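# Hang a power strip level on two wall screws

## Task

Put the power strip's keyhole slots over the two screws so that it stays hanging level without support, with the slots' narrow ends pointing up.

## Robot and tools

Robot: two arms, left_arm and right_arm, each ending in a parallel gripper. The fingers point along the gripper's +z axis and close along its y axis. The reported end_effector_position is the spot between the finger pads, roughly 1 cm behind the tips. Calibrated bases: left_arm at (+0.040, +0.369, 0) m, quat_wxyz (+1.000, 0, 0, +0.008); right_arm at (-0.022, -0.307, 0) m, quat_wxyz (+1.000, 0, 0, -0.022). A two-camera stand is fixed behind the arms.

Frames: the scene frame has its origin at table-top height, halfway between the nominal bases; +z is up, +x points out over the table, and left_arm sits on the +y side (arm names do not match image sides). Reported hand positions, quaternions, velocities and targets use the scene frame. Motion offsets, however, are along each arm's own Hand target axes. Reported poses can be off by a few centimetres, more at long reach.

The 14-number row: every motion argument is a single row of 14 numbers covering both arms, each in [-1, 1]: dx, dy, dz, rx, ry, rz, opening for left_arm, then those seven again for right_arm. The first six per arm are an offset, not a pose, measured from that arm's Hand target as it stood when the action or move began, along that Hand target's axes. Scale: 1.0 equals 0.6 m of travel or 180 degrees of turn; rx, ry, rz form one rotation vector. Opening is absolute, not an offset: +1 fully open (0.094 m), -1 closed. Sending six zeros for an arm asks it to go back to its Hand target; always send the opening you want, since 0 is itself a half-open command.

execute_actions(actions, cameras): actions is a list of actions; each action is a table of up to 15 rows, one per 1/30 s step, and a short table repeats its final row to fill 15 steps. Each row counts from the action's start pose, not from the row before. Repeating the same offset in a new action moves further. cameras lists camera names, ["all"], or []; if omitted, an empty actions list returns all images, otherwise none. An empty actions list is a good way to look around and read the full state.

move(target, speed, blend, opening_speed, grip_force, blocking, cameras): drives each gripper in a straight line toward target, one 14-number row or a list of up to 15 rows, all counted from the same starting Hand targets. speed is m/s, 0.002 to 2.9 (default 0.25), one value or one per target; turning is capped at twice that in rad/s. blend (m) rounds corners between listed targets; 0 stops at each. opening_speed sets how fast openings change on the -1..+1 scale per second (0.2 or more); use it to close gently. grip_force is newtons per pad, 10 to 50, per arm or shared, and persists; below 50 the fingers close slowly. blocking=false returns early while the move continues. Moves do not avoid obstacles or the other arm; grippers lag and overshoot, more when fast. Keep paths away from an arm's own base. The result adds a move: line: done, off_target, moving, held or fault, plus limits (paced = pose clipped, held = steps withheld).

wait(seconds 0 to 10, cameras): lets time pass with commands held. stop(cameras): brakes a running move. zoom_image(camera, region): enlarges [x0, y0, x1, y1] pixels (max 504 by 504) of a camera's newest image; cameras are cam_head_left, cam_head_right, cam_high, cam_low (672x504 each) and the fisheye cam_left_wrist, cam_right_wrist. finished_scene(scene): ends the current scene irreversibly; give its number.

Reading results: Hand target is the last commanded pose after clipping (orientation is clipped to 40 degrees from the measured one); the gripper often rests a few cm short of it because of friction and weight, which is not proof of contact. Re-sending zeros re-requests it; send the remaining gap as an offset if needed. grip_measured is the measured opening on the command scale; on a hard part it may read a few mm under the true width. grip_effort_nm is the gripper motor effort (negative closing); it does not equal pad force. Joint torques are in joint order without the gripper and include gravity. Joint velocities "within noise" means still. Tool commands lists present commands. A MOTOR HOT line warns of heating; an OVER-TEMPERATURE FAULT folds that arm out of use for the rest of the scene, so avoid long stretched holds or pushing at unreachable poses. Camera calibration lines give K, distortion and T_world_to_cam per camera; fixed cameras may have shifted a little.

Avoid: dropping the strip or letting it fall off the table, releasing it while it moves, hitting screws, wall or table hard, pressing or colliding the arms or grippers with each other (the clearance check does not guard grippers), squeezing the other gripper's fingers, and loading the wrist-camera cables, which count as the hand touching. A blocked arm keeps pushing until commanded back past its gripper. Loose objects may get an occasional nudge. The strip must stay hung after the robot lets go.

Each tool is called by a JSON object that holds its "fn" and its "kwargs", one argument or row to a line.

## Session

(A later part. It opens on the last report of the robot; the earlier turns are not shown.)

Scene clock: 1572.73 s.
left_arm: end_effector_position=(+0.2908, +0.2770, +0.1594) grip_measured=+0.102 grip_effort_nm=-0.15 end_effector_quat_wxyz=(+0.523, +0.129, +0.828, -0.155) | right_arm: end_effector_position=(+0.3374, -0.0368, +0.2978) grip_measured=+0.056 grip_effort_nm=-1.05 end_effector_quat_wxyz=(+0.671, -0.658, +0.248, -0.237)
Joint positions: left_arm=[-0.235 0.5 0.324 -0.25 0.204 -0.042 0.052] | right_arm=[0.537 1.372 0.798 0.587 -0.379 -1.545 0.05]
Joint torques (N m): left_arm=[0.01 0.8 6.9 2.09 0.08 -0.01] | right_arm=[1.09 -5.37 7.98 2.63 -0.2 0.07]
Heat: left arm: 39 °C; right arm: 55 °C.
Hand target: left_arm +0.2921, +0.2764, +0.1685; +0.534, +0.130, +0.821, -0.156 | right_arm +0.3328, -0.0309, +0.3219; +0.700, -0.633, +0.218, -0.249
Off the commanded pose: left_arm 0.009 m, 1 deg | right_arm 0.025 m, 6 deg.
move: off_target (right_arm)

{"fn": "move", "kwargs": {
  "target": [
    [0,0,0,0,0,0,0.1,-0.008,0.0,-0.006,0,0,0,-0.5],
    [0,0,0,0,0,0,0.1,-0.008,0.024,-0.006,-0.008,0,0,-0.5],
    [0,0,0,0,0,0,0.1,-0.008,0.024,0.008,-0.008,0,0,-0.5]
  ],
  "speed": 0.03,
  "cameras": ["cam_head_left"]
}}

{"fn": "zoom_image", "kwargs": {
  "camera": "cam_head_left",
  "region": [285, 225, 345, 285]
}}

{"fn": "zoom_image", "kwargs": {
  "camera": "cam_head_left",
  "region": [345, 145, 405, 205]
}}

Scene clock: 1584.53 s.
left_arm: end_effector_position=(+0.2908, +0.2770, +0.1594) grip_measured=+0.102 grip_effort_nm=-0.15 end_effector_quat_wxyz=(+0.523, +0.129, +0.828, -0.155) | right_arm: end_effector_position=(+0.3330, -0.0322, +0.2803) grip_measured=+0.056 grip_effort_nm=-1.05 end_effector_quat_wxyz=(+0.662, -0.667, +0.249, -0.234)
Joint positions: left_arm=[-0.235 0.5 0.324 -0.25 0.204 -0.042 0.052] | right_arm=[0.558 1.384 0.761 0.608 -0.36 -1.558 0.05]
Joint torques (N m): left_arm=[0.02 0.84 6.89 2.09 0.06 -0.01] | right_arm=[1.16 -4.36 9.89 2.47 -0.15 0.11]
Heat: left arm: 39 °C; right arm: 54 °C.
Hand target: left_arm +0.2921, +0.2764, +0.1685; +0.534, +0.130, +0.821, -0.156 | right_arm +0.3330, -0.0232, +0.3080; +0.692, -0.642, +0.222, -0.246
Off the commanded pose: left_arm 0.009 m, 1 deg | right_arm 0.029 m, 6 deg.
move: off_target (right_arm)
Images, in order (width x height): cam_head_left 672x504.

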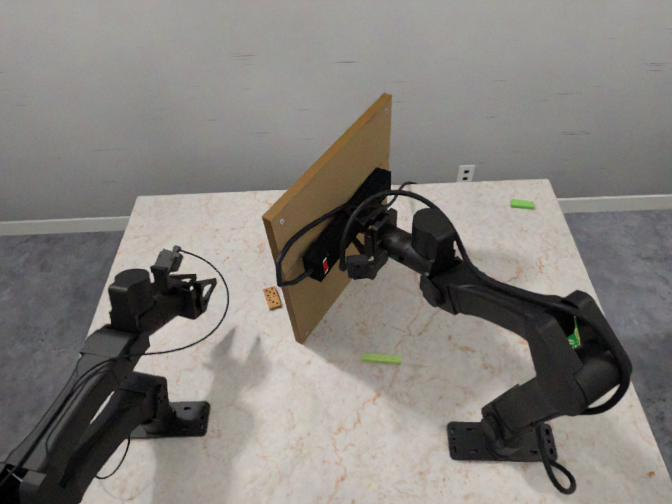

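Scaled by 8.400 from the camera's 672x504 image, which has a finer 960x720 frame.

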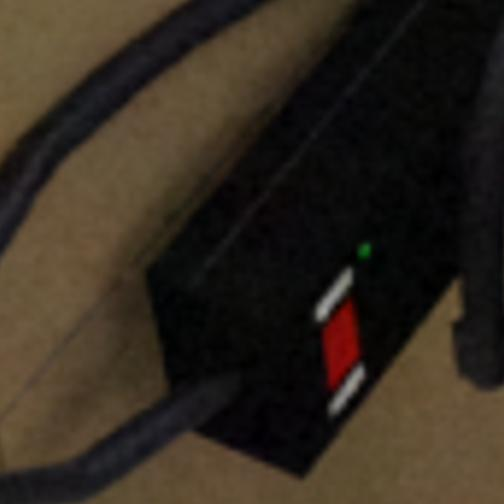

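Scaled by 8.400 from the camera's 672x504 image, which has a finer 960x720 frame.

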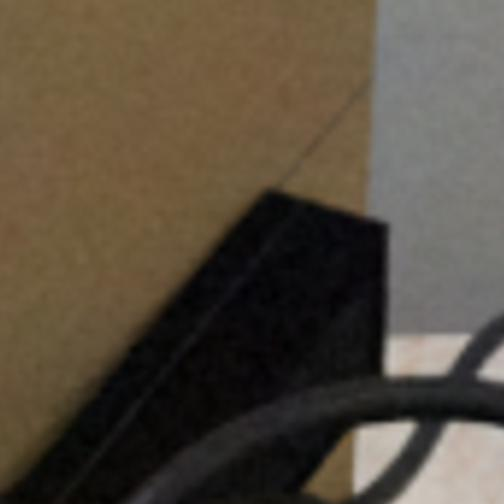

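{"fn": "move", "kwargs": {
  "target": [
    [0,0,0,0,0,0,0.1,0.008,-0.006,-0.008,0,0.012,0,-0.5],
    [0,0,0,0,0,0,0.1,0.008,-0.008,0.016,0,0.012,0,-0.5]
  ],
  "speed": 0.03,
  "cameras": ["cam_head_left"]
}}

{"fn": "zoom_image", "kwargs": {
  "camera": "cam_head_left",
  "region": [285, 225, 345, 285]
}}

{"fn": "zoom_image", "kwargs": {
  "camera": "cam_head_left",
  "region": [345, 145, 405, 205]
}}

Scene clock: 1604.33 s.
left_arm: end_effector_position=(+0.2908, +0.2770, +0.1594) grip_measured=+0.102 grip_effort_nm=-0.15 end_effector_quat_wxyz=(+0.523, +0.129, +0.828, -0.155) | right_arm: end_effector_position=(+0.3371, -0.0333, +0.2807) grip_measured=+0.056 grip_effort_nm=-1.05 end_effector_quat_wxyz=(+0.658, -0.662, +0.259, -0.246)
Joint positions: left_arm=[-0.235 0.5 0.324 -0.25 0.204 -0.042 0.052] | right_arm=[0.567 1.388 0.764 0.611 -0.318 -1.559 0.05]
Joint torques (N m): left_arm=[-0.05 0.85 6.83 2.1 0.07 -0.02] | right_arm=[1.72 -3.43 12.92 2.34 -0.02 0.11]
Heat: left arm: 39 °C; right arm: 53 °C.
Hand target: left_arm +0.2921, +0.2764, +0.1685; +0.534, +0.130, +0.821, -0.156 | right_arm +0.3425, -0.0189, +0.3136; +0.687, -0.637, +0.234, -0.258
Off the commanded pose: left_arm 0.009 m, 1 deg | right_arm 0.036 m, 5 deg.
move: off_target (right_arm)
Images, in order (width x height): cam_head_left 672x504.

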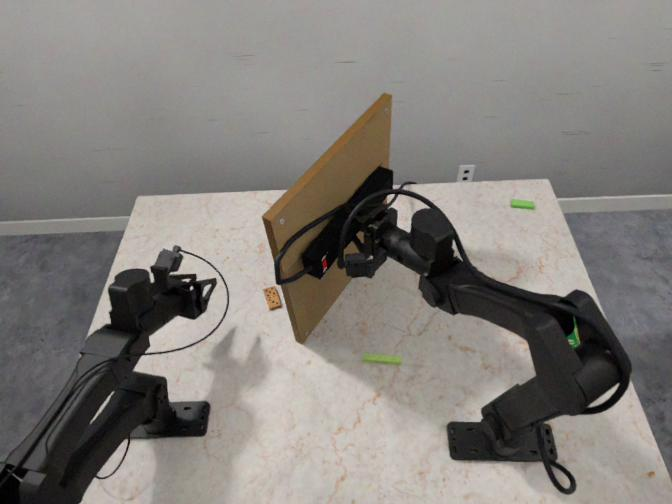

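Scaled by 8.400 from the camera's 672x504 image, which has a finer 960x720 frame.

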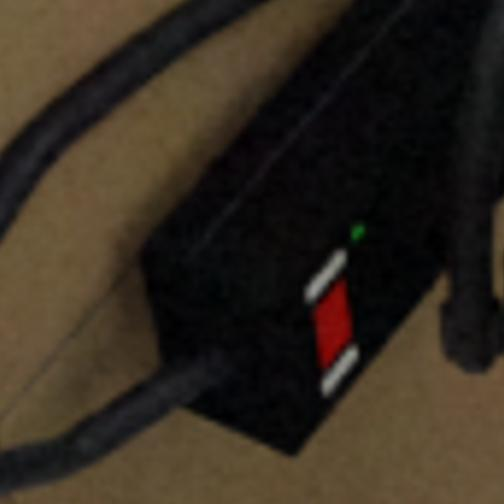

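Scaled by 8.400 from the camera's 672x504 image, which has a finer 960x720 frame.

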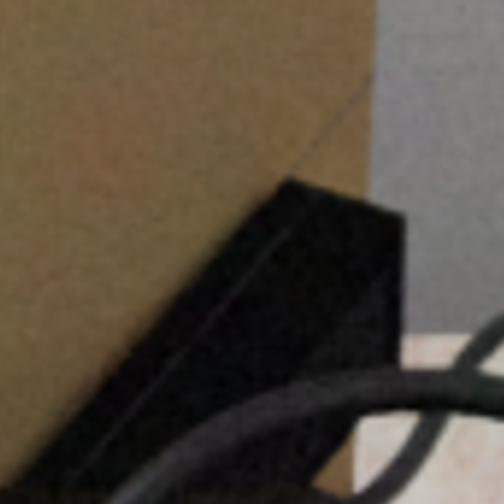

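{"fn": "move", "kwargs": {
  "target": [
    [0,0,0,0,0,0,0.1,-0.006,0.002,-0.022,0,0,-0.008,-0.5],
    [0,0,0,0,0,0,0.1,-0.006,0.002,0.006,0,0,-0.008,-0.5]
  ],
  "speed": 0.03,
  "cameras": ["cam_head_left"]
}}

{"fn": "zoom_image", "kwargs": {
  "camera": "cam_head_left",
  "region": [285, 225, 345, 285]
}}

{"fn": "zoom_image", "kwargs": {
  "camera": "cam_head_left",
  "region": [345, 145, 405, 205]
}}

Scene clock: 1643.60 s.
left_arm: end_effector_position=(+0.2908, +0.2770, +0.1594) grip_measured=+0.102 grip_effort_nm=-0.15 end_effector_quat_wxyz=(+0.523, +0.129, +0.828, -0.155) | right_arm: end_effector_position=(+0.3378, -0.0334, +0.2814) grip_measured=+0.056 grip_effort_nm=-1.05 end_effector_quat_wxyz=(+0.655, -0.663, +0.255, -0.258)
Joint positions: left_arm=[-0.235 0.5 0.324 -0.25 0.204 -0.042 0.052] | right_arm=[0.572 1.388 0.764 0.614 -0.301 -1.582 0.05]
Joint torques (N m): left_arm=[-0.03 0.87 6.84 2.11 0.06 -0.02] | right_arm=[2.59 -2.45 13.23 2.34 0 0.02]
Heat: left arm: 39 °C; right arm: 56 °C.
Hand target: left_arm +0.2921, +0.2764, +0.1685; +0.534, +0.130, +0.821, -0.156 | right_arm +0.3421, -0.0137, +0.3127; +0.684, -0.640, +0.226, -0.266
Off the commanded pose: left_arm 0.009 m, 1 deg | right_arm 0.037 m, 5 deg.
move: off_target (right_arm)
Images, in order (width x height): cam_head_left 672x504.

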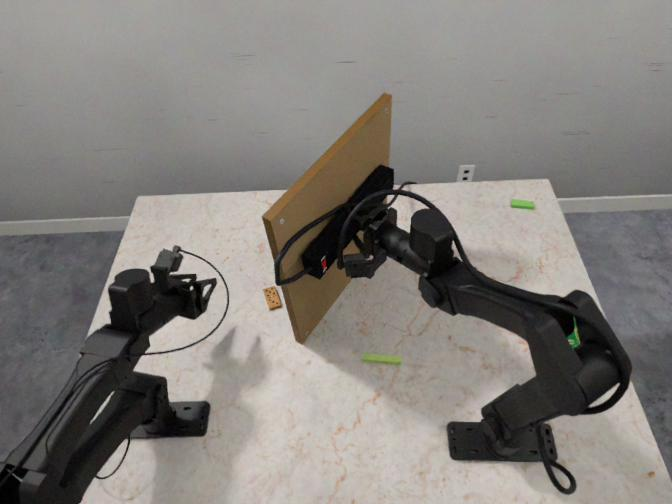

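Scaled by 8.400 from the camera's 672x504 image, which has a finer 960x720 frame.

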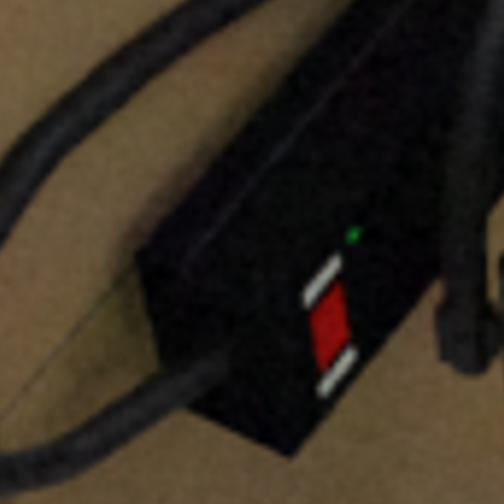

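Scaled by 8.400 from the camera's 672x504 image, which has a finer 960x720 frame.

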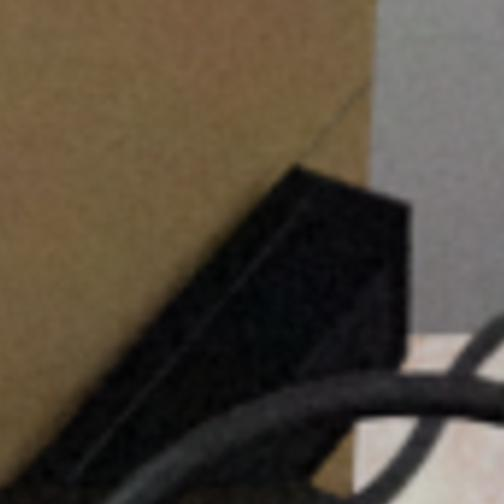

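{"fn": "move", "kwargs": {
  "target": [
    [0,0,0,0,0,0,0.1,-0.012,-0.004,-0.025,0,0,-0.002,-0.5],
    [0,0,0,0,0,0,0.1,-0.012,-0.004,0.006,0,0,-0.002,-0.5]
  ],
  "speed": 0.03,
  "cameras": ["cam_head_left"]
}}

{"fn": "zoom_image", "kwargs": {
  "camera": "cam_head_left",
  "region": [285, 225, 345, 285]
}}

{"fn": "zoom_image", "kwargs": {
  "camera": "cam_head_left",
  "region": [345, 145, 405, 205]
}}

Scene clock: 1658.87 s.
left_arm: end_effector_position=(+0.2908, +0.2770, +0.1594) grip_measured=+0.102 grip_effort_nm=-0.15 end_effector_quat_wxyz=(+0.523, +0.129, +0.828, -0.155) | right_arm: end_effector_position=(+0.3377, -0.0332, +0.2820) grip_measured=+0.056 grip_effort_nm=-1.05 end_effector_quat_wxyz=(+0.650, -0.662, +0.261, -0.268)
Joint positions: left_arm=[-0.235 0.5 0.324 -0.25 0.204 -0.042 0.052] | right_arm=[0.589 1.38 0.764 0.604 -0.259 -1.589 0.05]
Joint torques (N m): left_arm=[-0.08 0.88 6.9 2.09 0.06 -0.03] | right_arm=[3.26 -2.07 13.83 2.31 -0.2 0.05]
Heat: left arm: 39 °C; right arm: 57 °C.
Hand target: left_arm +0.2921, +0.2764, +0.1685; +0.534, +0.130, +0.821, -0.156 | right_arm +0.3390, -0.0065, +0.3150; +0.683, -0.641, +0.225, -0.269
Off the commanded pose: left_arm 0.009 m, 1 deg | right_arm 0.043 m, 6 deg.
move: off_target (right_arm)
Images, in order (width x height): cam_head_left 672x504.

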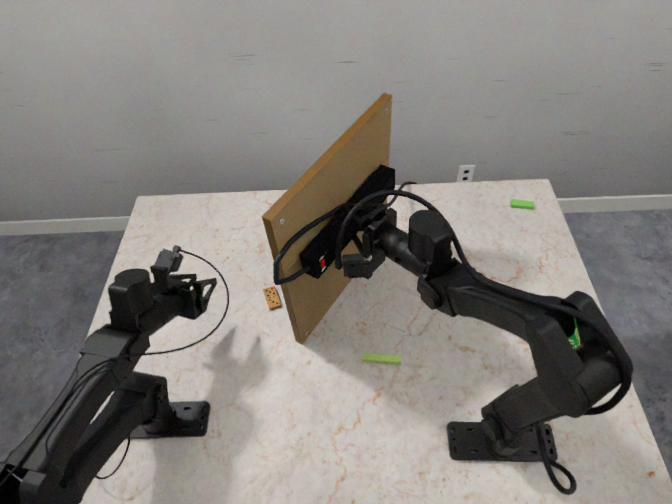

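Scaled by 8.400 from the camera's 672x504 image, which has a finer 960x720 frame.

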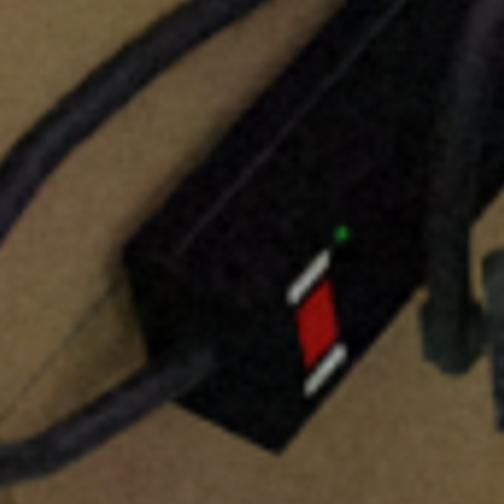

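Scaled by 8.400 from the camera's 672x504 image, which has a finer 960x720 frame.

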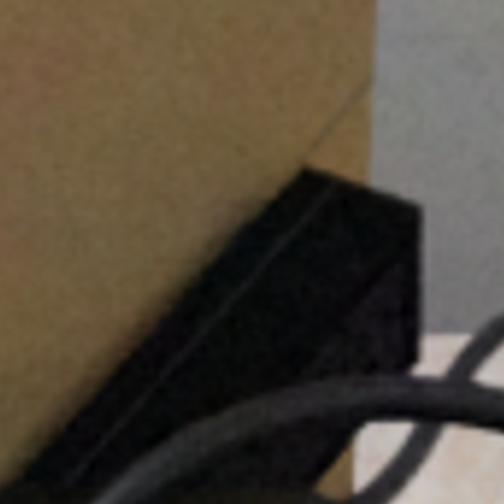

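{"fn": "move", "kwargs": {
  "target": [
    [0,0,0,0,0,0,0.1,0.0,0.006,-0.022,0,-0.014,0,-0.5],
    [0,0,0,0,0,0,0.1,0.0,0.006,0.002,0,-0.014,0,-0.5]
  ],
  "speed": 0.03,
  "cameras": ["cam_head_left"]
}}

{"fn": "zoom_image", "kwargs": {
  "camera": "cam_head_left",
  "region": [285, 225, 345, 285]
}}

{"fn": "zoom_image", "kwargs": {
  "camera": "cam_head_left",
  "region": [345, 145, 405, 205]
}}

Scene clock: 1674.10 s.
left_arm: end_effector_position=(+0.2908, +0.2770, +0.1594) grip_measured=+0.102 grip_effort_nm=-0.15 end_effector_quat_wxyz=(+0.523, +0.129, +0.828, -0.155) | right_arm: end_effector_position=(+0.3375, -0.0323, +0.2815) grip_measured=+0.056 grip_effort_nm=-1.05 end_effector_quat_wxyz=(+0.654, -0.663, +0.253, -0.261)
Joint positions: left_arm=[-0.235 0.5 0.324 -0.25 0.204 -0.042 0.052] | right_arm=[0.579 1.388 0.764 0.616 -0.292 -1.589 0.05]
Joint torques (N m): left_arm=[-0.01 0.9 6.87 2.1 0.04 -0.02] | right_arm=[2.18 -1.21 14.13 2.39 -0.55 0.07]
Heat: left arm: 39 °C; right arm: 58 °C.
Hand target: left_arm +0.2921, +0.2764, +0.1685; +0.534, +0.130, +0.821, -0.156 | right_arm +0.3399, -0.0054, +0.3116; +0.688, -0.647, +0.209, -0.254
Off the commanded pose: left_arm 0.009 m, 1 deg | right_arm 0.040 m, 7 deg.
move: off_target (right_arm)
Images, in order (width x height): cam_head_left 672x504.

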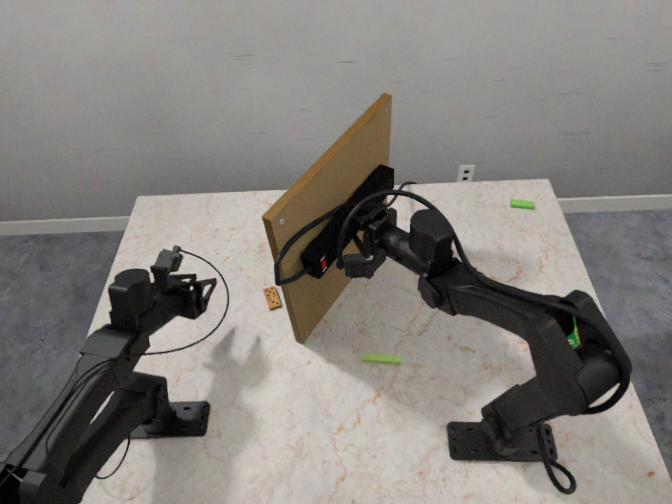

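Scaled by 8.400 from the camera's 672x504 image, which has a finer 960x720 frame.

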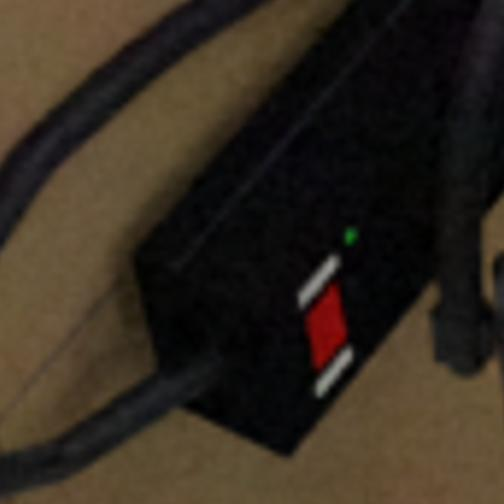

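Scaled by 8.400 from the camera's 672x504 image, which has a finer 960x720 frame.

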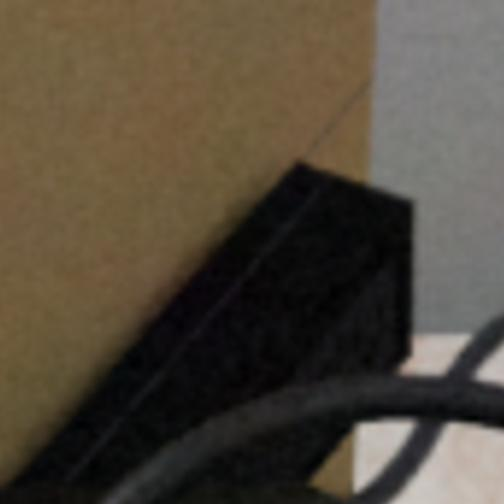

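{"fn": "move", "kwargs": {
  "target": [0,0,0,0,0,0,0.1,-0.004,0.0,-0.045,0,0,0,-0.5],
  "speed": 0.03
}}

Scene clock: 1682.63 s.
left_arm: end_effector_position=(+0.2908, +0.2770, +0.1594) grip_measured=+0.102 grip_effort_nm=-0.15 end_effector_quat_wxyz=(+0.523, +0.129, +0.828, -0.155) | right_arm: end_effector_position=(+0.3361, -0.0330, +0.2797) grip_measured=+0.056 grip_effort_nm=-1.05 end_effector_quat_wxyz=(+0.654, -0.666, +0.250, -0.257)
Joint positions: left_arm=[-0.235 0.5 0.324 -0.25 0.204 -0.042 0.052] | right_arm=[0.572 1.386 0.758 0.616 -0.31 -1.589 0.05]
Joint torques (N m): left_arm=[-0.08 0.9 6.82 2.08 0.06 -0.03] | right_arm=[0.98 -8.01 7.97 2.26 -0.67 0.02]
Heat: left arm: 39 °C; right arm: 58 °C.
Hand target: left_arm +0.2921, +0.2764, +0.1685; +0.534, +0.130, +0.821, -0.156 | right_arm +0.3214, -0.0250, +0.3092; +0.688, -0.647, +0.210, -0.254
Off the commanded pose: left_arm 0.009 m, 1 deg | right_arm 0.034 m, 6 deg.
move: off_target (right_arm)

{"fn": "move", "kwargs": {
  "target": [0,0,0,0,0,0,0.1,-0.004,0.0,-0.02,0,0,0,-0.5],
  "speed": 0.03
}}

Scene clock: 1687.80 s.
left_arm: end_effector_position=(+0.2908, +0.2770, +0.1594) grip_measured=+0.102 grip_effort_nm=-0.14 end_effector_quat_wxyz=(+0.523, +0.129, +0.828, -0.155) | right_arm: end_effector_position=(+0.3233, -0.0331, +0.2723) grip_measured=+0.056 grip_effort_nm=-1.05 end_effector_quat_wxyz=(+0.654, -0.675, +0.241, -0.241)
Joint positions: left_arm=[-0.235 0.5 0.324 -0.25 0.204 -0.042 0.052] | right_arm=[0.572 1.355 0.719 0.606 -0.347 -1.591 0.05]
Joint torques (N m): left_arm=[-0.09 0.9 6.86 2.09 0.07 -0.03] | right_arm=[0.4 -9.1 7.84 2.33 -0.29 0.07]
Heat: left arm: 39 °C; right arm: 56 °C.
Hand target: left_arm +0.2921, +0.2764, +0.1685; +0.534, +0.130, +0.821, -0.156 | right_arm +0.3121, -0.0330, +0.3084; +0.688, -0.647, +0.209, -0.254
Off the commanded pose: left_arm 0.009 m, 1 deg | right_arm 0.038 m, 6 deg.
move: off_target (right_arm)

{"fn": "move", "kwargs": {
  "target": [0,0,0,0,0,0,0.1,0.006,-0.015,0.045,0,0,0,-0.5],
  "speed": 0.03
}}

Scene clock: 1695.43 s.
left_arm: end_effector_position=(+0.2908, +0.2770, +0.1594) grip_measured=+0.102 grip_effort_nm=-0.14 end_effector_quat_wxyz=(+0.523, +0.129, +0.828, -0.155) | right_arm: end_effector_position=(+0.3259, -0.0264, +0.2790) grip_measured=+0.056 grip_effort_nm=-1.05 end_effector_quat_wxyz=(+0.653, -0.677, +0.240, -0.239)
Joint positions: left_arm=[-0.235 0.5 0.324 -0.25 0.204 -0.042 0.052] | right_arm=[0.586 1.366 0.762 0.57 -0.337 -1.593 0.05]
Joint torques (N m): left_arm=[-0.08 0.91 6.79 2.08 0.05 -0.01] | right_arm=[1.01 -3.89 13.22 2.38 -0.21 0.1]
Heat: left arm: 39 °C; right arm: 55 °C.
Hand target: left_arm +0.2921, +0.2764, +0.1685; +0.534, +0.130, +0.821, -0.156 | right_arm +0.3309, -0.0144, +0.3196; +0.688, -0.647, +0.209, -0.254
Off the commanded pose: left_arm 0.009 m, 1 deg | right_arm 0.043 m, 7 deg.
move: off_target (right_arm)

{"fn": "move", "kwargs": {
  "target": [
    [0,0,0,0,0,0,0.1,0.012,-0.003,0.004,0,0,0,-0.5],
    [0,0,0,0,0,0,0.1,0.024,-0.006,0.008,0,0,0,-0.5]
  ],
  "speed": 0.02,
  "cameras": ["cam_head_left"]
}}

{"fn": "zoom_image", "kwargs": {
  "camera": "cam_head_left",
  "region": [285, 225, 345, 285]
}}

{"fn": "zoom_image", "kwargs": {
  "camera": "cam_head_left",
  "region": [345, 145, 405, 205]
}}

Scene clock: 1710.90 s.
left_arm: end_effector_position=(+0.2908, +0.2770, +0.1594) grip_measured=+0.102 grip_effort_nm=-0.15 end_effector_quat_wxyz=(+0.523, +0.129, +0.828, -0.155) | right_arm: end_effector_position=(+0.3270, -0.0262, +0.2795) grip_measured=+0.056 grip_effort_nm=-1.05 end_effector_quat_wxyz=(+0.654, -0.685, +0.230, -0.223)
Joint positions: left_arm=[-0.235 0.5 0.324 -0.25 0.204 -0.042 0.052] | right_arm=[0.56 1.376 0.786 0.541 -0.403 -1.595 0.05]
Joint torques (N m): left_arm=[-0.08 0.83 6.87 2.11 0.07 -0.03] | right_arm=[-0.25 -2.88 14.39 2.57 0.09 0.15]
Heat: left arm: 39 °C; right arm: 56 °C.
Hand target: left_arm +0.2921, +0.2764, +0.1685; +0.534, +0.130, +0.821, -0.156 | right_arm +0.3448, -0.0197, +0.3240; +0.688, -0.647, +0.209, -0.254
Off the commanded pose: left_arm 0.009 m, 1 deg | right_arm 0.048 m, 7 deg.
move: off_target (right_arm)
Images, in order (width x height): cam_head_left 672x504.

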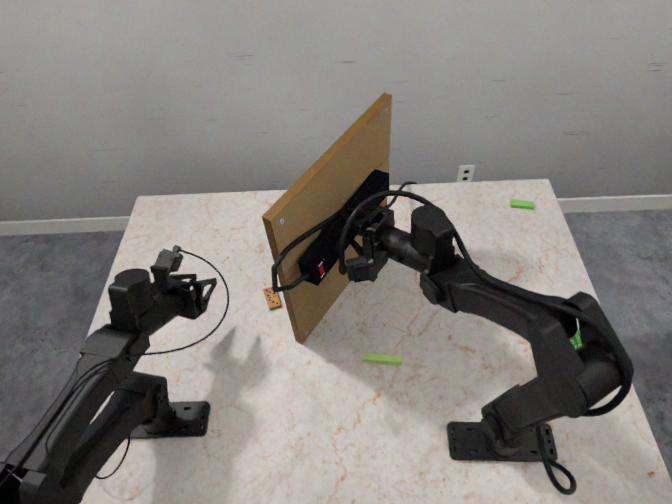

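Scaled by 8.400 from the camera's 672x504 image, which has a finer 960x720 frame.

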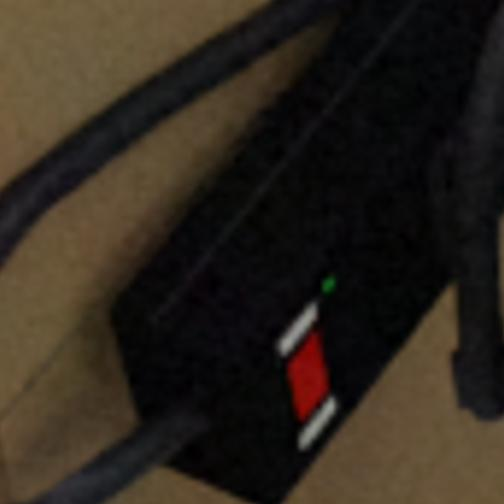

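Scaled by 8.400 from the camera's 672x504 image, which has a finer 960x720 frame.

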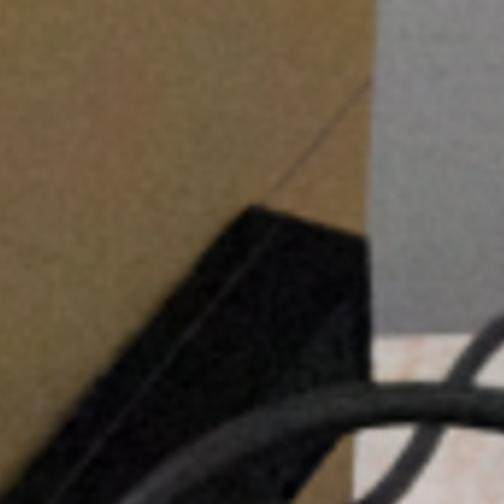

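{"fn": "move", "kwargs": {
  "target": [
    [0,0,0,0,0,0,0.1,0.003,-0.02,-0.03,0,0,0,-0.5]
  ],
  "speed": 0.03
}}

Scene clock: 1719.77 s.
left_arm: end_effector_position=(+0.2908, +0.2770, +0.1594) grip_measured=+0.102 grip_effort_nm=-0.15 end_effector_quat_wxyz=(+0.523, +0.129, +0.828, -0.155) | right_arm: end_effector_position=(+0.3345, -0.0352, +0.2822) grip_measured=+0.056 grip_effort_nm=-1.05 end_effector_quat_wxyz=(+0.650, -0.685, +0.239, -0.228)
Joint positions: left_arm=[-0.235 0.5 0.324 -0.25 0.204 -0.042 0.052] | right_arm=[0.531 1.373 0.802 0.513 -0.41 -1.595 0.05]
Joint torques (N m): left_arm=[-0.05 0.85 6.87 2.09 0.08 -0.02] | right_arm=[-0.08 -8.47 12.04 2.25 -0.17 0.18]
Heat: left arm: 40 °C; right arm: 56 °C.
Hand target: left_arm +0.2921, +0.2764, +0.1685; +0.534, +0.130, +0.821, -0.156 | right_arm +0.3342, -0.0353, +0.3348; +0.688, -0.647, +0.209, -0.255
Off the commanded pose: left_arm 0.009 m, 1 deg | right_arm 0.052 m, 8 deg.
move: off_target (right_arm)

{"fn": "move", "kwargs": {
  "target": [
    [0,0,0,0,0,0,0.1,-0.014,-0.008,0.025,0,0,0,-0.5]
  ],
  "speed": 0.03,
  "cameras": ["cam_head_left"]
}}

{"fn": "zoom_image", "kwargs": {
  "camera": "cam_head_left",
  "region": [285, 225, 345, 285]
}}

{"fn": "zoom_image", "kwargs": {
  "camera": "cam_head_left",
  "region": [345, 145, 405, 205]
}}

Scene clock: 1730.77 s.
left_arm: end_effector_position=(+0.2908, +0.2770, +0.1594) grip_measured=+0.102 grip_effort_nm=-0.15 end_effector_quat_wxyz=(+0.523, +0.129, +0.828, -0.155) | right_arm: end_effector_position=(+0.3358, -0.0327, +0.2861) grip_measured=+0.056 grip_effort_nm=-1.05 end_effector_quat_wxyz=(+0.647, -0.685, +0.243, -0.230)
Joint positions: left_arm=[-0.235 0.5 0.324 -0.25 0.204 -0.042 0.052] | right_arm=[0.543 1.373 0.824 0.487 -0.389 -1.595 0.05]
Joint torques (N m): left_arm=[-0.03 0.91 6.86 2.1 0.07 -0.01] | right_arm=[2.39 -6.15 13.83 2.37 0.15 0.18]
Heat: left arm: 40 °C; right arm: 55 °C.
Hand target: left_arm +0.2921, +0.2764, +0.1685; +0.534, +0.130, +0.821, -0.156 | right_arm +0.3364, -0.0185, +0.3404; +0.688, -0.647, +0.209, -0.254
Off the commanded pose: left_arm 0.009 m, 1 deg | right_arm 0.056 m, 8 deg.
move: off_target (right_arm)
Images, in order (width x height): cam_head_left 672x504.

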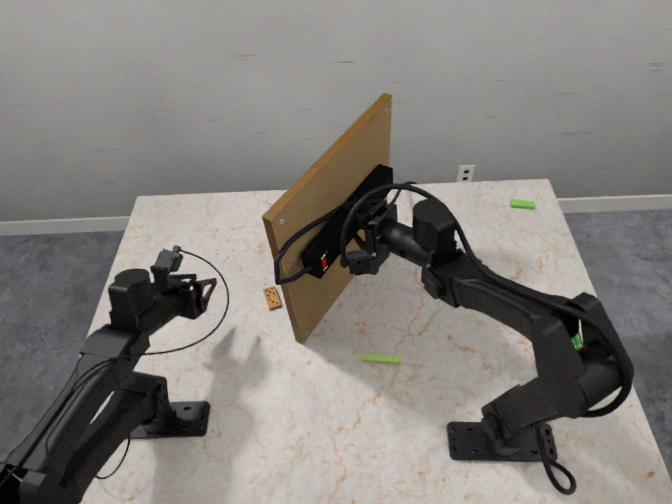

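Scaled by 8.400 from the camera's 672x504 image, which has a finer 960x720 frame.

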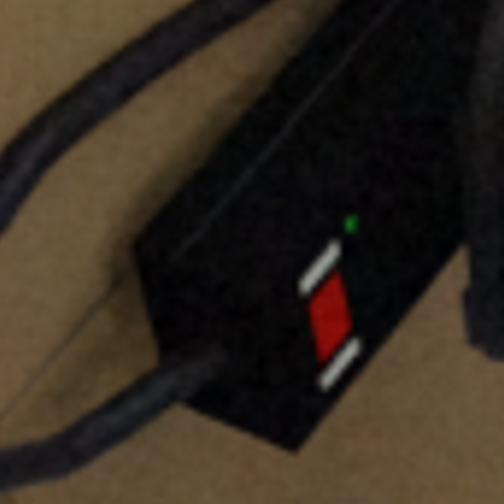

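Scaled by 8.400 from the camera's 672x504 image, which has a finer 960x720 frame.

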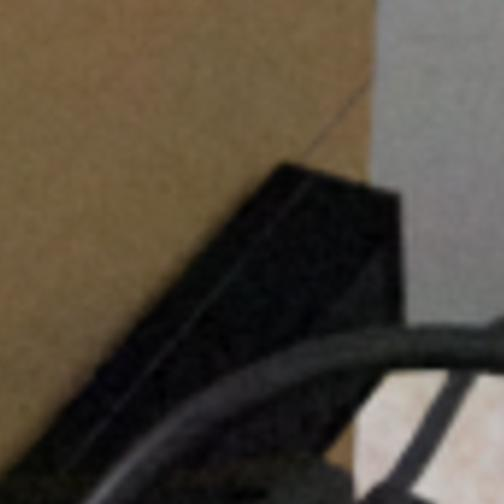

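{"fn": "move", "kwargs": {
  "target": [
    [0,0,0,0,0,0,0.1,-0.004,0.01,-0.02,0.012,0,0,-0.5],
    [0,0,0,0,0,0,0.1,-0.004,0.016,0.003,0.012,0,0,-0.5],
    [0,0,0,0,0,0,0.1,-0.004,0.016,0.015,0.012,0,0,-0.5]
  ],
  "speed": 0.03,
  "cameras": ["cam_head_left"]
}}

{"fn": "zoom_image", "kwargs": {
  "camera": "cam_head_left",
  "region": [285, 225, 345, 285]
}}

{"fn": "zoom_image", "kwargs": {
  "camera": "cam_head_left",
  "region": [345, 145, 405, 205]
}}

Scene clock: 1759.20 s.
left_arm: end_effector_position=(+0.2908, +0.2770, +0.1594) grip_measured=+0.102 grip_effort_nm=-0.14 end_effector_quat_wxyz=(+0.523, +0.129, +0.828, -0.155) | right_arm: end_effector_position=(+0.3349, -0.0328, +0.2817) grip_measured=+0.056 grip_effort_nm=-1.05 end_effector_quat_wxyz=(+0.643, -0.690, +0.243, -0.227)
Joint positions: left_arm=[-0.235 0.5 0.324 -0.25 0.204 -0.042 0.052] | right_arm=[0.541 1.373 0.82 0.475 -0.395 -1.602 0.05]
Joint torques (N m): left_arm=[-0.03 1.31 5.96 2.02 0.05 -0.02] | right_arm=[0.12 -5.2 8.09 1.86 0.03 0.11]
Heat: left arm: 39 °C; right arm: 53 °C.
Hand target: left_arm +0.2908, +0.2770, +0.1594; +0.523, +0.129, +0.828, -0.155 | right_arm +0.3359, -0.0327, +0.2862; +0.647, -0.685, +0.243, -0.230
Tool commands: left_gripper/opening=+0.1 right_gripper/opening=-0.5
CONTROL GIVEN BACK BY A PERSON. The link to the robot was lost, through no command of yours. It is back now. Nothing of this call ran. Your reply's later calls are not run. The arms hold where they stopped. Where a move or wait says "fault", it means the lost link, not a fault of the arm. Commands run again from your next reply on.
move: fault; path passed 0 of 3 targets
Images, in order (width x height): cam_head_left 672x504.

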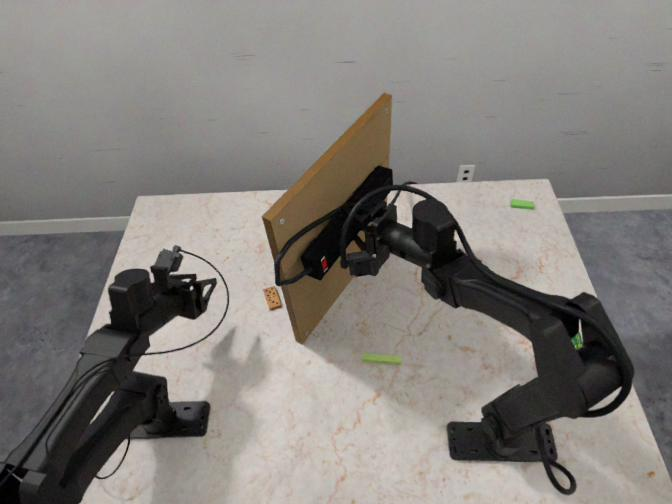

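Scaled by 8.400 from the camera's 672x504 image, which has a finer 960x720 frame.

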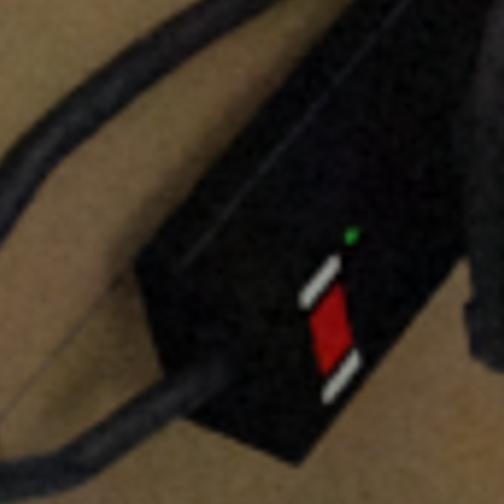

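Scaled by 8.400 from the camera's 672x504 image, which has a finer 960x720 frame.

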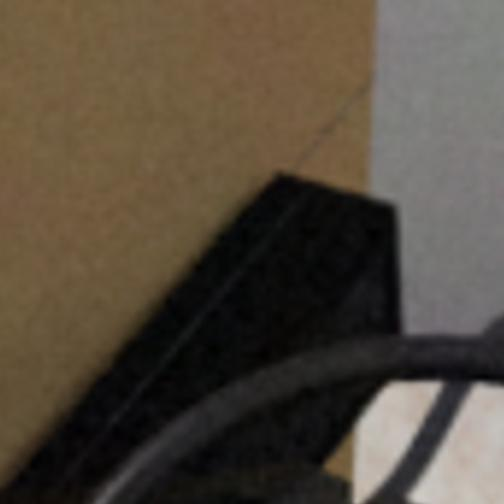

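{"fn": "move", "kwargs": {
  "target": [
    [0,0,0,0,0,0,0.1,-0.012,-0.03,0.025,0.015,0,0,-0.5]
  ],
  "speed": 0.03
}}

{"fn": "move", "kwargs": {
  "target": [
    [0,0,0,0,0,0,0.1,0,-0.03,0.015,0.015,0,0,-0.5]
  ],
  "speed": 0.03
}}

Scene clock: 1771.93 s.
left_arm: end_effector_position=(+0.2908, +0.2770, +0.1594) grip_measured=+0.102 grip_effort_nm=-0.14 end_effector_quat_wxyz=(+0.523, +0.129, +0.828, -0.155) | right_arm: end_effector_position=(+0.3352, -0.0321, +0.2819) grip_measured=+0.056 grip_effort_nm=-1.05 end_effector_quat_wxyz=(+0.643, -0.688, +0.248, -0.228)
Joint positions: left_arm=[-0.235 0.5 0.324 -0.25 0.204 -0.042 0.052] | right_arm=[0.548 1.373 0.82 0.477 -0.38 -1.595 0.05]
Joint torques (N m): left_arm=[-0.01 1.36 6 2.02 0.04 -0.01] | right_arm=[2.93 -2.74 11.95 2.25 0.37 0.24]
Heat: left arm: 39 °C; right arm: 53 °C.
Hand target: left_arm +0.2908, +0.2770, +0.1594; +0.523, +0.129, +0.828, -0.155 | right_arm +0.3403, -0.0157, +0.3033; +0.663, -0.670, +0.238, -0.236
Off the commanded pose: left_arm 0.000 m, 0 deg | right_arm 0.027 m, 3 deg.
CONTROL GIVEN BACK BY A PERSON, as an earlier result said. Commands run again.
move: off_target (right_arm)

Scene clock: 1772.97 s.
left_arm: end_effector_position=(+0.2908, +0.2770, +0.1594) grip_measured=+0.102 grip_effort_nm=-0.15 end_effector_quat_wxyz=(+0.523, +0.129, +0.828, -0.155) | right_arm: end_effector_position=(+0.3358, -0.0319, +0.2845) grip_measured=+0.056 grip_effort_nm=-1.05 end_effector_quat_wxyz=(+0.646, -0.684, +0.252, -0.227)
Joint positions: left_arm=[-0.235 0.5 0.324 -0.25 0.204 -0.042 0.052] | right_arm=[0.55 1.373 0.823 0.482 -0.374 -1.581 0.05]
Joint torques (N m): left_arm=[0.01 1.36 5.98 2.01 0.04 -0.03] | right_arm=[3.45 -1.7 14.71 2.47 0.32 0.3]
Heat: left arm: 39 °C; right arm: 53 °C.
Hand target: left_arm +0.2908, +0.2770, +0.1594; +0.523, +0.129, +0.828, -0.155 | right_arm +0.3462, -0.0087, +0.3213; +0.678, -0.654, +0.232, -0.241
Off the commanded pose: left_arm 0.000 m, 0 deg | right_arm 0.045 m, 6 deg.
move: off_target (right_arm)

{"fn": "move", "kwargs": {
  "target": [
    [0,0,0,0,0,0,0.1,0,-0.012,0.015,0.01,0.02,0,-0.5],
    [0,0,0,0,0,0,0.1,0,-0.012,0.015,0.01,-0.03,0,-0.5],
    [0,0,0,0,0,0,0.1,0,-0.012,0.015,0.01,0,0.03,-0.5],
    [0,0,0,0,0,0,0.1,0,-0.012,0.015,0.01,0,-0.03,-0.5],
    [0,0,0,0,0,0,0.1,0,-0.012,0.012,0.01,0,0,-0.5]
  ],
  "speed": 0.06,
  "cameras": ["cam_head_left"]
}}

{"fn": "zoom_image", "kwargs": {
  "camera": "cam_head_left",
  "region": [285, 225, 345, 285]
}}

{"fn": "zoom_image", "kwargs": {
  "camera": "cam_head_left",
  "region": [345, 145, 405, 205]
}}

Scene clock: 1790.93 s.
left_arm: end_effector_position=(+0.2908, +0.2770, +0.1594) grip_measured=+0.102 grip_effort_nm=-0.15 end_effector_quat_wxyz=(+0.523, +0.129, +0.828, -0.155) | right_arm: end_effector_position=(+0.3400, -0.0327, +0.2919) grip_measured=+0.056 grip_effort_nm=-1.05 end_effector_quat_wxyz=(+0.650, -0.680, +0.249, -0.230)
Joint positions: left_arm=[-0.235 0.5 0.324 -0.25 0.204 -0.042 0.052] | right_arm=[0.54 1.38 0.846 0.481 -0.384 -1.58 0.05]
Joint torques (N m): left_arm=[-0.03 1.42 5.93 2.03 0.04 -0.02] | right_arm=[4.93 -0.77 14.26 2.78 0.52 0.4]
Heat: left arm: 39 °C; right arm: 56 °C.
Hand target: left_arm +0.2908, +0.2770, +0.1594; +0.523, +0.129, +0.828, -0.155 | right_arm +0.3505, -0.0033, +0.3285; +0.689, -0.643, +0.228, -0.245
Off the commanded pose: left_arm 0.000 m, 0 deg | right_arm 0.048 m, 7 deg.
move: off_target (right_arm)
Images, in order (width x height): cam_head_left 672x504.

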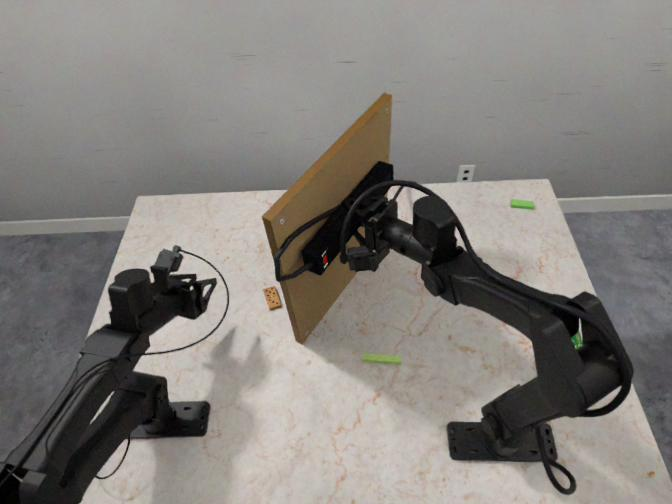

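Scaled by 8.400 from the camera's 672x504 image, which has a finer 960x720 frame.

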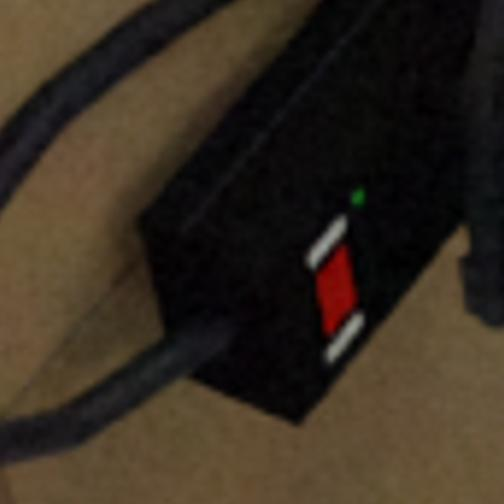

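Scaled by 8.400 from the camera's 672x504 image, which has a finer 960x720 frame.

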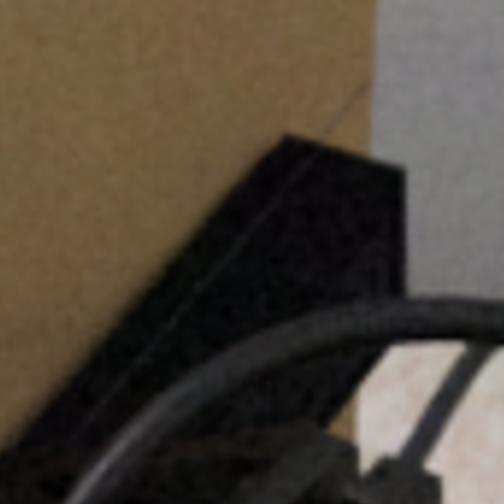

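{"fn": "move", "kwargs": {
  "target": [
    [0,0,0,0,0,0,0.1,-0.01,0.02,-0.012,0,0,0,-0.5],
    [0,0,0,0,0,0,0.1,-0.012,0.05,-0.012,0,0.02,0,-0.5],
    [0,0,0,0,0,0,0.1,-0.014,0.06,-0.012,0,-0.02,0,-0.5],
    [0,0,0,0,0,0,0.1,-0.012,0.07,-0.012,0,0,0,-0.5]
  ],
  "speed": 0.05
}}

Scene clock: 1802.93 s.
left_arm: end_effector_position=(+0.2908, +0.2770, +0.1594) grip_measured=+0.102 grip_effort_nm=-0.14 end_effector_quat_wxyz=(+0.523, +0.129, +0.828, -0.155) | right_arm: end_effector_position=(+0.3396, -0.0311, +0.2875) grip_measured=+0.056 grip_effort_nm=-1.05 end_effector_quat_wxyz=(+0.680, -0.642, +0.242, -0.260)
Joint positions: left_arm=[-0.235 0.5 0.324 -0.25 0.204 -0.042 0.052] | right_arm=[0.567 1.424 0.745 0.742 -0.321 -1.557 0.05]
Joint torques (N m): left_arm=[-0.06 1.36 5.94 2.02 0.04 0] | right_arm=[4.37 0.29 11.54 2.04 0.14 0.08]
Heat: left arm: 39 °C; right arm: 57 °C.
Hand target: left_arm +0.2908, +0.2770, +0.1594; +0.523, +0.129, +0.828, -0.155 | right_arm +0.3422, -0.0020, +0.2861; +0.689, -0.643, +0.228, -0.245
Off the commanded pose: left_arm 0.000 m, 0 deg | right_arm 0.029 m, 3 deg.
move: off_target (right_arm)

{"fn": "move", "kwargs": {
  "target": [
    [0,0,0,0,0,0,0.1,-0.01,0.012,-0.01,-0.015,0.02,0,-0.5],
    [0,0,0,0,0,0,0.1,-0.012,0.015,-0.01,-0.015,-0.02,0,-0.5],
    [0,0,0,0,0,0,0.1,-0.015,0.02,-0.008,-0.015,0,0.02,-0.5],
    [0,0,0,0,0,0,0.1,-0.015,0.025,-0.004,-0.015,0,0,-0.5]
  ],
  "speed": 0.05,
  "cameras": ["cam_head_left"]
}}

{"fn": "zoom_image", "kwargs": {
  "camera": "cam_head_left",
  "region": [285, 225, 345, 285]
}}

{"fn": "zoom_image", "kwargs": {
  "camera": "cam_head_left",
  "region": [345, 145, 405, 205]
}}

Scene clock: 1817.63 s.
left_arm: end_effector_position=(+0.2908, +0.2770, +0.1594) grip_measured=+0.102 grip_effort_nm=-0.14 end_effector_quat_wxyz=(+0.523, +0.129, +0.828, -0.155) | right_arm: end_effector_position=(+0.3380, -0.0297, +0.2833) grip_measured=+0.056 grip_effort_nm=-1.05 end_effector_quat_wxyz=(+0.672, -0.641, +0.255, -0.270)
Joint positions: left_arm=[-0.235 0.5 0.324 -0.25 0.204 -0.042 0.052] | right_arm=[0.595 1.417 0.731 0.737 -0.259 -1.561 0.05]
Joint torques (N m): left_arm=[-0.03 1.31 5.9 2.03 0.04 -0.01] | right_arm=[4.23 0.06 10.45 1.77 -0.27 -0.02]
Heat: left arm: 39 °C; right arm: 53 °C.
Hand target: left_arm +0.2908, +0.2770, +0.1594; +0.523, +0.129, +0.828, -0.155 | right_arm +0.3343, +0.0026, +0.2709; +0.673, -0.659, +0.234, -0.239
Off the commanded pose: left_arm 0.000 m, 0 deg | right_arm 0.035 m, 5 deg.
move: off_target (right_arm)
Images, in order (width x height): cam_head_left 672x504.

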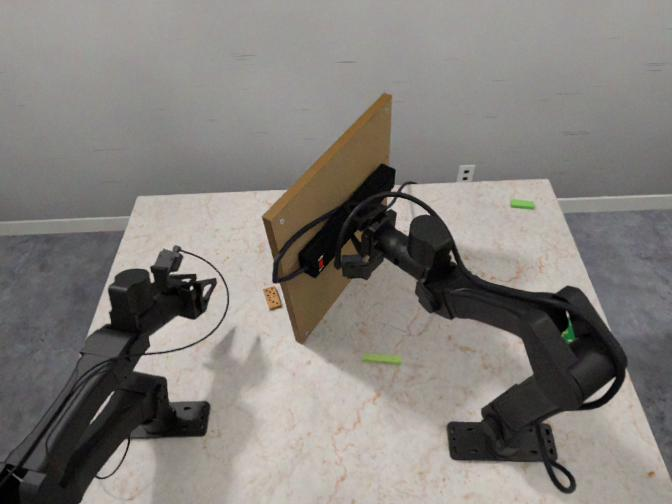

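Scaled by 8.400 from the camera's 672x504 image, which has a finer 960x720 frame.

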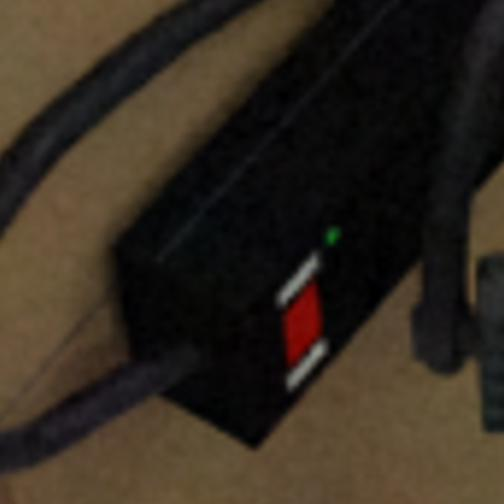

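Scaled by 8.400 from the camera's 672x504 image, which has a finer 960x720 frame.

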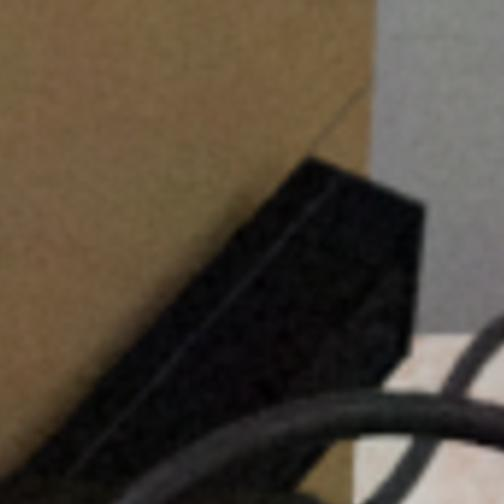

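{"fn": "move", "kwargs": {
  "target": [
    [0,0,0,0,0,0,0.1,-0.002,0.012,-0.01,0,0,0.015,-0.5],
    [0,0,0,0,0,0,0.1,-0.002,0.016,-0.006,0,0.02,0.01,-0.5],
    [0,0,0,0,0,0,0.1,-0.002,0.02,-0.004,0,-0.02,0.01,-0.5],
    [0,0,0,0,0,0,0.1,-0.002,0.022,0.006,0,-0.02,0.01,-0.5]
  ],
  "speed": 0.05,
  "cameras": ["cam_head_left"]
}}

{"fn": "zoom_image", "kwargs": {
  "camera": "cam_head_left",
  "region": [285, 225, 345, 285]
}}

{"fn": "zoom_image", "kwargs": {
  "camera": "cam_head_left",
  "region": [345, 145, 405, 205]
}}

Scene clock: 1839.33 s.
left_arm: end_effector_position=(+0.2908, +0.2770, +0.1594) grip_measured=+0.102 grip_effort_nm=-0.15 end_effector_quat_wxyz=(+0.523, +0.129, +0.828, -0.155) | right_arm: end_effector_position=(+0.3373, -0.0292, +0.2810) grip_measured=+0.056 grip_effort_nm=-1.05 end_effector_quat_wxyz=(+0.691, -0.626, +0.245, -0.265)
Joint positions: left_arm=[-0.235 0.5 0.324 -0.25 0.204 -0.042 0.052] | right_arm=[0.586 1.453 0.699 0.853 -0.288 -1.537 0.05]
Joint torques (N m): left_arm=[-0.05 1.28 5.98 2.03 0.05 -0.01] | right_arm=[2.61 0.91 11.43 1.33 -1.02 0.1]
Heat: left arm: 39 °C; right arm: 54 °C.
Hand target: left_arm +0.2908, +0.2770, +0.1594; +0.523, +0.129, +0.828, -0.155 | right_arm +0.3359, +0.0063, +0.2579; +0.684, -0.663, +0.223, -0.208
Off the commanded pose: left_arm 0.000 m, 0 deg | right_arm 0.042 m, 8 deg.
move: off_target (right_arm)
Images, in order (width x height): cam_head_left 672x504.

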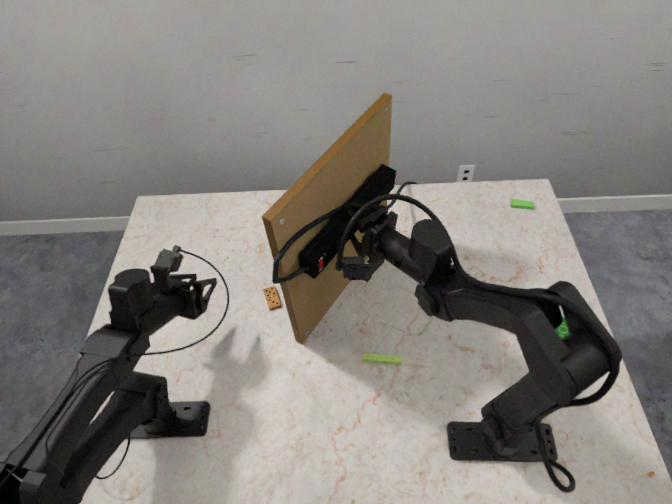

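Scaled by 8.400 from the camera's 672x504 image, which has a finer 960x720 frame.

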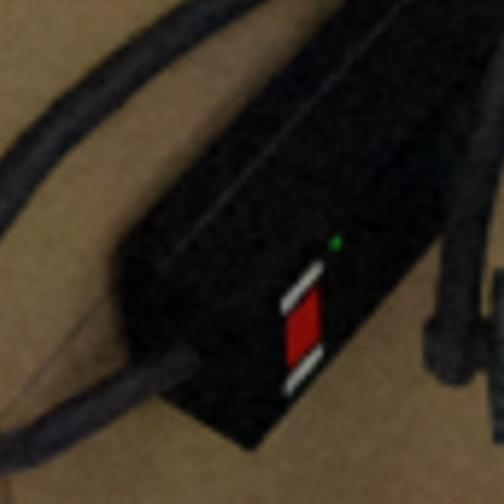

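Scaled by 8.400 from the camera's 672x504 image, which has a finer 960x720 frame.

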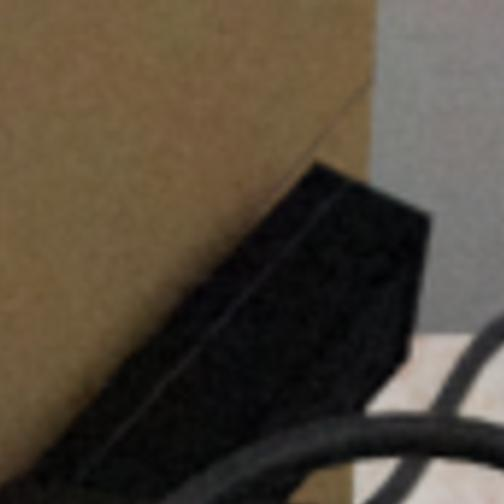

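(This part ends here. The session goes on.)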